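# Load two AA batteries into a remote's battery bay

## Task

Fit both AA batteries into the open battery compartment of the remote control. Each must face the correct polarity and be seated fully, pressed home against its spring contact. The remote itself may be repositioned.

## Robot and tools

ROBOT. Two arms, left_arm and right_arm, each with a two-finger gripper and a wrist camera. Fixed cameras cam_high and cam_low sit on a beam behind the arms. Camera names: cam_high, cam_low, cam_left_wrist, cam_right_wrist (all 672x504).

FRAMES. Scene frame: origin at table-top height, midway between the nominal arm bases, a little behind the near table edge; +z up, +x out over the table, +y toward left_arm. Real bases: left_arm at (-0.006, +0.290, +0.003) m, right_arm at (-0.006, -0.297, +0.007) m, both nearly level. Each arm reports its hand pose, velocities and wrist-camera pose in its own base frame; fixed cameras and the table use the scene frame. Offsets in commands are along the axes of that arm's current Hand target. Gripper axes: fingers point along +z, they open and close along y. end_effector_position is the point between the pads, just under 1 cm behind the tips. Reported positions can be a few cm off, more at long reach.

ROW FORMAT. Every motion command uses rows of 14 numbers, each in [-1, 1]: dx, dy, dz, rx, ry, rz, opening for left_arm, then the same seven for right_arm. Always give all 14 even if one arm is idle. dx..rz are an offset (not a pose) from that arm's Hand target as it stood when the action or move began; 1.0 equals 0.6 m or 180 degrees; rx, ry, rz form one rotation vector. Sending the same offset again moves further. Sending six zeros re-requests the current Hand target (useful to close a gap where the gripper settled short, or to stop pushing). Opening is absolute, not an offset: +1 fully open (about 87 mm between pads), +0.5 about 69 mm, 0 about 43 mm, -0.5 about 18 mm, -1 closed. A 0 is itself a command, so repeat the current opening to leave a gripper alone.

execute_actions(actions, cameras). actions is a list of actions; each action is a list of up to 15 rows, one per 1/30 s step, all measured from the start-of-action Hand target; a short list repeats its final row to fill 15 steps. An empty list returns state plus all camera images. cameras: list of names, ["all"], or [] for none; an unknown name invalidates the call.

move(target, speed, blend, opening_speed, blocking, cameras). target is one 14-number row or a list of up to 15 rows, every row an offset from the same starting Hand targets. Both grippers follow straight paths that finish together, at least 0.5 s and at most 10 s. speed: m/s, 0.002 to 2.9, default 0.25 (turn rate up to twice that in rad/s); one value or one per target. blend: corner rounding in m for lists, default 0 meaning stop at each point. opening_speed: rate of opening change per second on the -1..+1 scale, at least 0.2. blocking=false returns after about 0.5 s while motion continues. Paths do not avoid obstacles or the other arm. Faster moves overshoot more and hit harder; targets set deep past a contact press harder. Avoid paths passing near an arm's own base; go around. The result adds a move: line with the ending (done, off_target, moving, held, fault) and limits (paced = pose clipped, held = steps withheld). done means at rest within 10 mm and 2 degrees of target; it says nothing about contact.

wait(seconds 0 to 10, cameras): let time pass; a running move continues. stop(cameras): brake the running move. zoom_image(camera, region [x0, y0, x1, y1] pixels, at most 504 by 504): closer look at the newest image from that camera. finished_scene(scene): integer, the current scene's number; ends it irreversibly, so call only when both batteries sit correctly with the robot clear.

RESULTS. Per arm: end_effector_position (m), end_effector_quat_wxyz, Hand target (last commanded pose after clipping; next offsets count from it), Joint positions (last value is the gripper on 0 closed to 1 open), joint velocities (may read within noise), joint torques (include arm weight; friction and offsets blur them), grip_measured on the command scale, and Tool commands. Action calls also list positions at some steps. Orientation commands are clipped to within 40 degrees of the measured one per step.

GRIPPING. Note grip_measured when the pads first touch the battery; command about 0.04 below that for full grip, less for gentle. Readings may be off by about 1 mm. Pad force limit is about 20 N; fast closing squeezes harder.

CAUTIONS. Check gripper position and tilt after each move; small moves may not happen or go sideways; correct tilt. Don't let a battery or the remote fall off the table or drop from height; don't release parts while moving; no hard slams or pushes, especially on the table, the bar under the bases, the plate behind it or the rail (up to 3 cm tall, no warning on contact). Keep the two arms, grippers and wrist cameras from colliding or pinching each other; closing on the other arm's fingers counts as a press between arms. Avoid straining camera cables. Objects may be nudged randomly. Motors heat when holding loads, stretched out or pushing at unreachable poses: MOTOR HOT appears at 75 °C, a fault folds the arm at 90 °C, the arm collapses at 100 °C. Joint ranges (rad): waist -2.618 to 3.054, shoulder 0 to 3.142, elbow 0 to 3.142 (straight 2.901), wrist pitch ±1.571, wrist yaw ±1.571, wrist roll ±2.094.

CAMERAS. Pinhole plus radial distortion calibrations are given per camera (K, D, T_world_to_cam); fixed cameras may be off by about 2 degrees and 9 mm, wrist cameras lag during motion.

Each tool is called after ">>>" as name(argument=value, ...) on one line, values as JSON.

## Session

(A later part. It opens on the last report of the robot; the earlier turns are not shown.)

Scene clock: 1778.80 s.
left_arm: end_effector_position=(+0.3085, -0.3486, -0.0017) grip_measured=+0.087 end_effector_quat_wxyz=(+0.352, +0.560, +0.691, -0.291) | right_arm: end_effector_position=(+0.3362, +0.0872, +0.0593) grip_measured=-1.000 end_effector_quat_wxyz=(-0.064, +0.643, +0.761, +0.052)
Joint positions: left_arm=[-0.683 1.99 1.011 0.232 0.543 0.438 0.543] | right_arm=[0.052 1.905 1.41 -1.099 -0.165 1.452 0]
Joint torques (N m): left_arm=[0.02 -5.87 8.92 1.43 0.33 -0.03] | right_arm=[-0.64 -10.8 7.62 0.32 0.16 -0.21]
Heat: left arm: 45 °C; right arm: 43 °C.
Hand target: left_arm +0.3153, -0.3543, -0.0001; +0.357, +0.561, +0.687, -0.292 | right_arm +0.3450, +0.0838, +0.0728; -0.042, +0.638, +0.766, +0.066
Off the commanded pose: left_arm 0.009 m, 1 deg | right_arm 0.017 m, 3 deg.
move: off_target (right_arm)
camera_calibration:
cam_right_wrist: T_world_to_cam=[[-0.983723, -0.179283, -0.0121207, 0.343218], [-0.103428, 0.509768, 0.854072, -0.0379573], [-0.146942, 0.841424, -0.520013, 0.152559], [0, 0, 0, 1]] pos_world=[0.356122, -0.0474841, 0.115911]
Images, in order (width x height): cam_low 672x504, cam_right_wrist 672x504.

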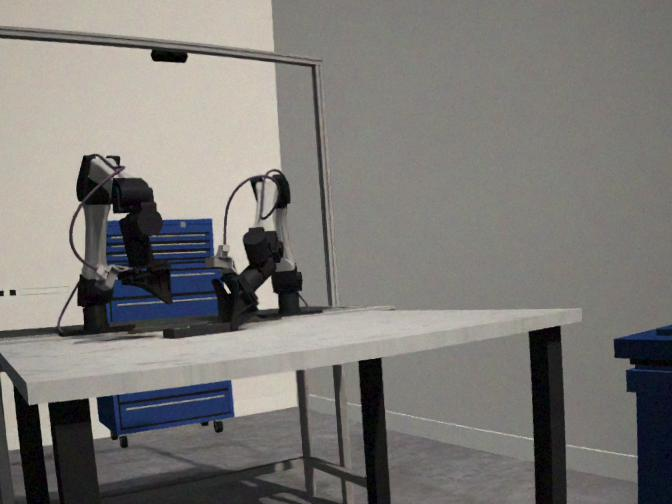

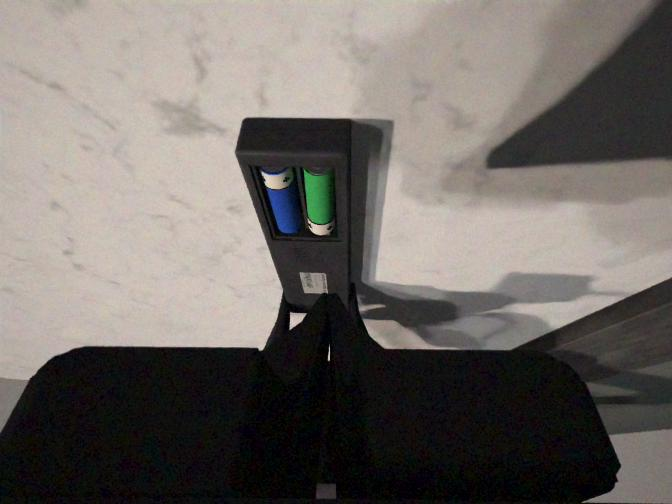

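>>> move(target=[[0,0,0,0,0,0,0.5, -0.01,-0.01,-0.17,0,0,0,-1],[0,0,-0.167,0,0,0,0.5, -0.01,-0.01,-0.17,0,0,0,-1]], speed=0.1, opening_speed=0.4, cameras=["cam_right_wrist","cam_low","cam_left_wrist"])

>>> zoom_image(camera="cam_low", region=[155, 310, 225, 350])

>>> zoom_image(camera="cam_right_wrist", region=[220, 50, 380, 210])

Scene clock: 1796.83 s.
left_arm: end_effector_position=(+0.2977, -0.2742, +0.0458) grip_measured=+0.500 end_effector_quat_wxyz=(+0.342, +0.556, +0.699, -0.292) | right_arm: end_effector_position=(+0.3344, +0.0649, +0.1617) grip_measured=-1.000 end_effector_quat_wxyz=(-0.061, +0.642, +0.762, +0.056)
Joint positions: left_arm=[-0.523 1.716 0.909 -0.04 0.653 0.566 0.75] | right_arm=[-0.013 1.868 1.771 -1.498 -0.165 1.386 0]
Joint torques (N m): left_arm=[0.34 -8.4 6.11 1.36 0.48 0.12] | right_arm=[-0.72 -9.84 7.36 0.32 0.16 -0.13]
Heat: left arm: 45 °C; right arm: 43 °C.
Hand target: left_arm +0.2990, -0.2740, +0.0575; +0.358, +0.561, +0.687, -0.292 | right_arm +0.3382, +0.0612, +0.1724; -0.042, +0.638, +0.766, +0.066
Off the commanded pose: left_arm 0.012 m, 2 deg | right_arm 0.012 m, 3 deg.
move: off_target (left_arm, right_arm)
camera_calibration:
cam_left_wrist: T_world_to_cam=[[-0.974184, -0.223274, 0.0333921, 0.225583], [-0.22453, 0.973631, -0.040347, 0.353547], [-0.0235032, -0.0468029, -0.998628, 0.181039], [0, 0, 0, 1]] pos_world=[0.303397, -0.285384, 0.187522]
cam_right_wrist: T_world_to_cam=[[-0.983523, -0.179502, -0.0214998, 0.340155], [-0.111443, 0.508337, 0.853917, -0.111423], [-0.14235, 0.842243, -0.519965, 0.2226], [0, 0, 0, 1]] pos_world=[0.35382, -0.0697847, 0.218204]
Images, in order (width x height): cam_low 672x504, cam_left_wrist 672x504, cam_right_wrist 672x504.

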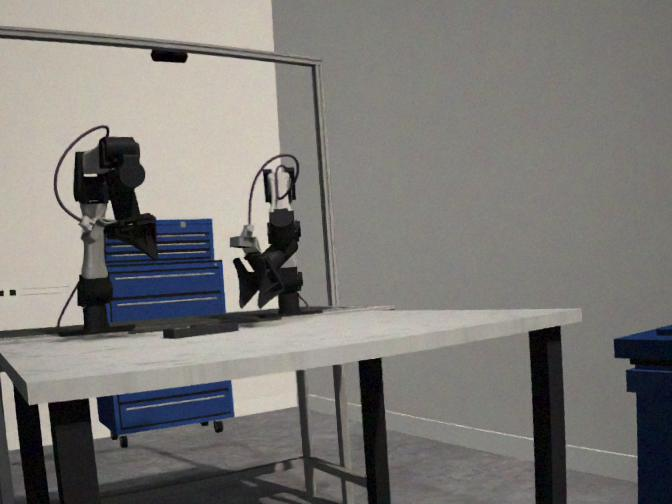

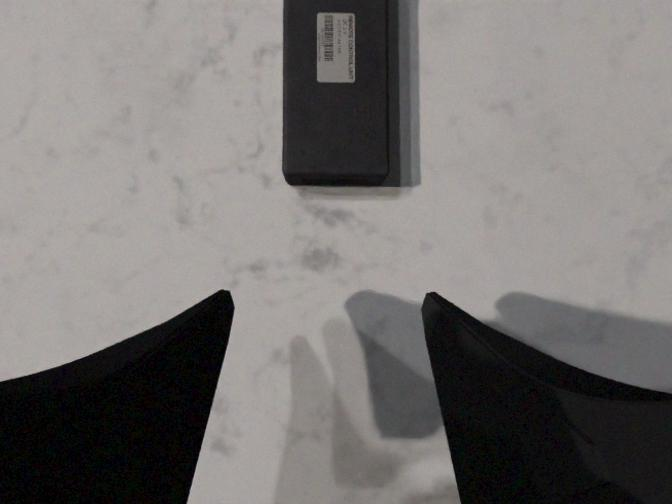

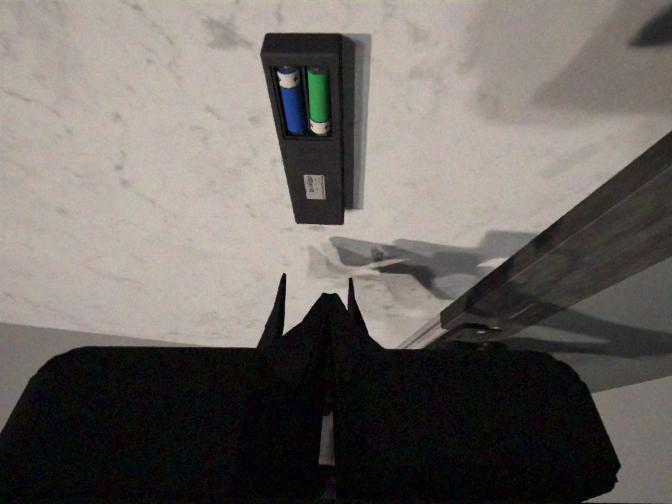

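Scaled by 7.200 from the camera's 672x504 image, which has a finer 960x720 frame.

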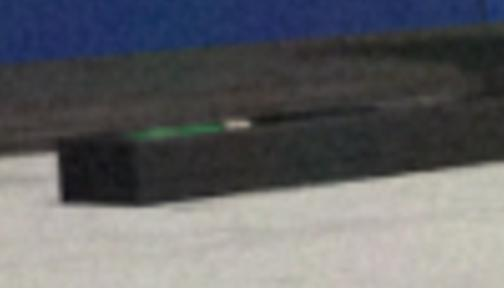

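Scaled by 3.150 from the camera's 672x504 image, which has a finer 960x720 frame.

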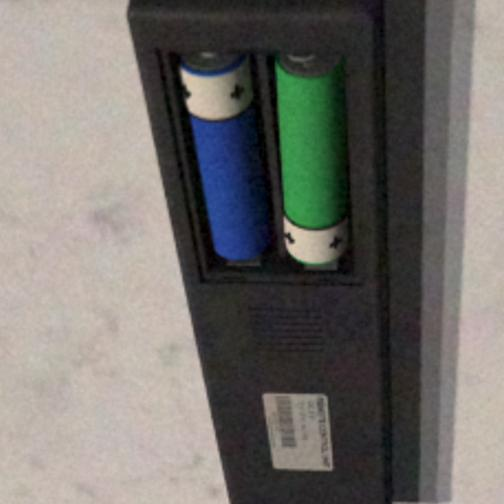

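>>> finished_scene(scene=1)

The scene is finished: the task was done.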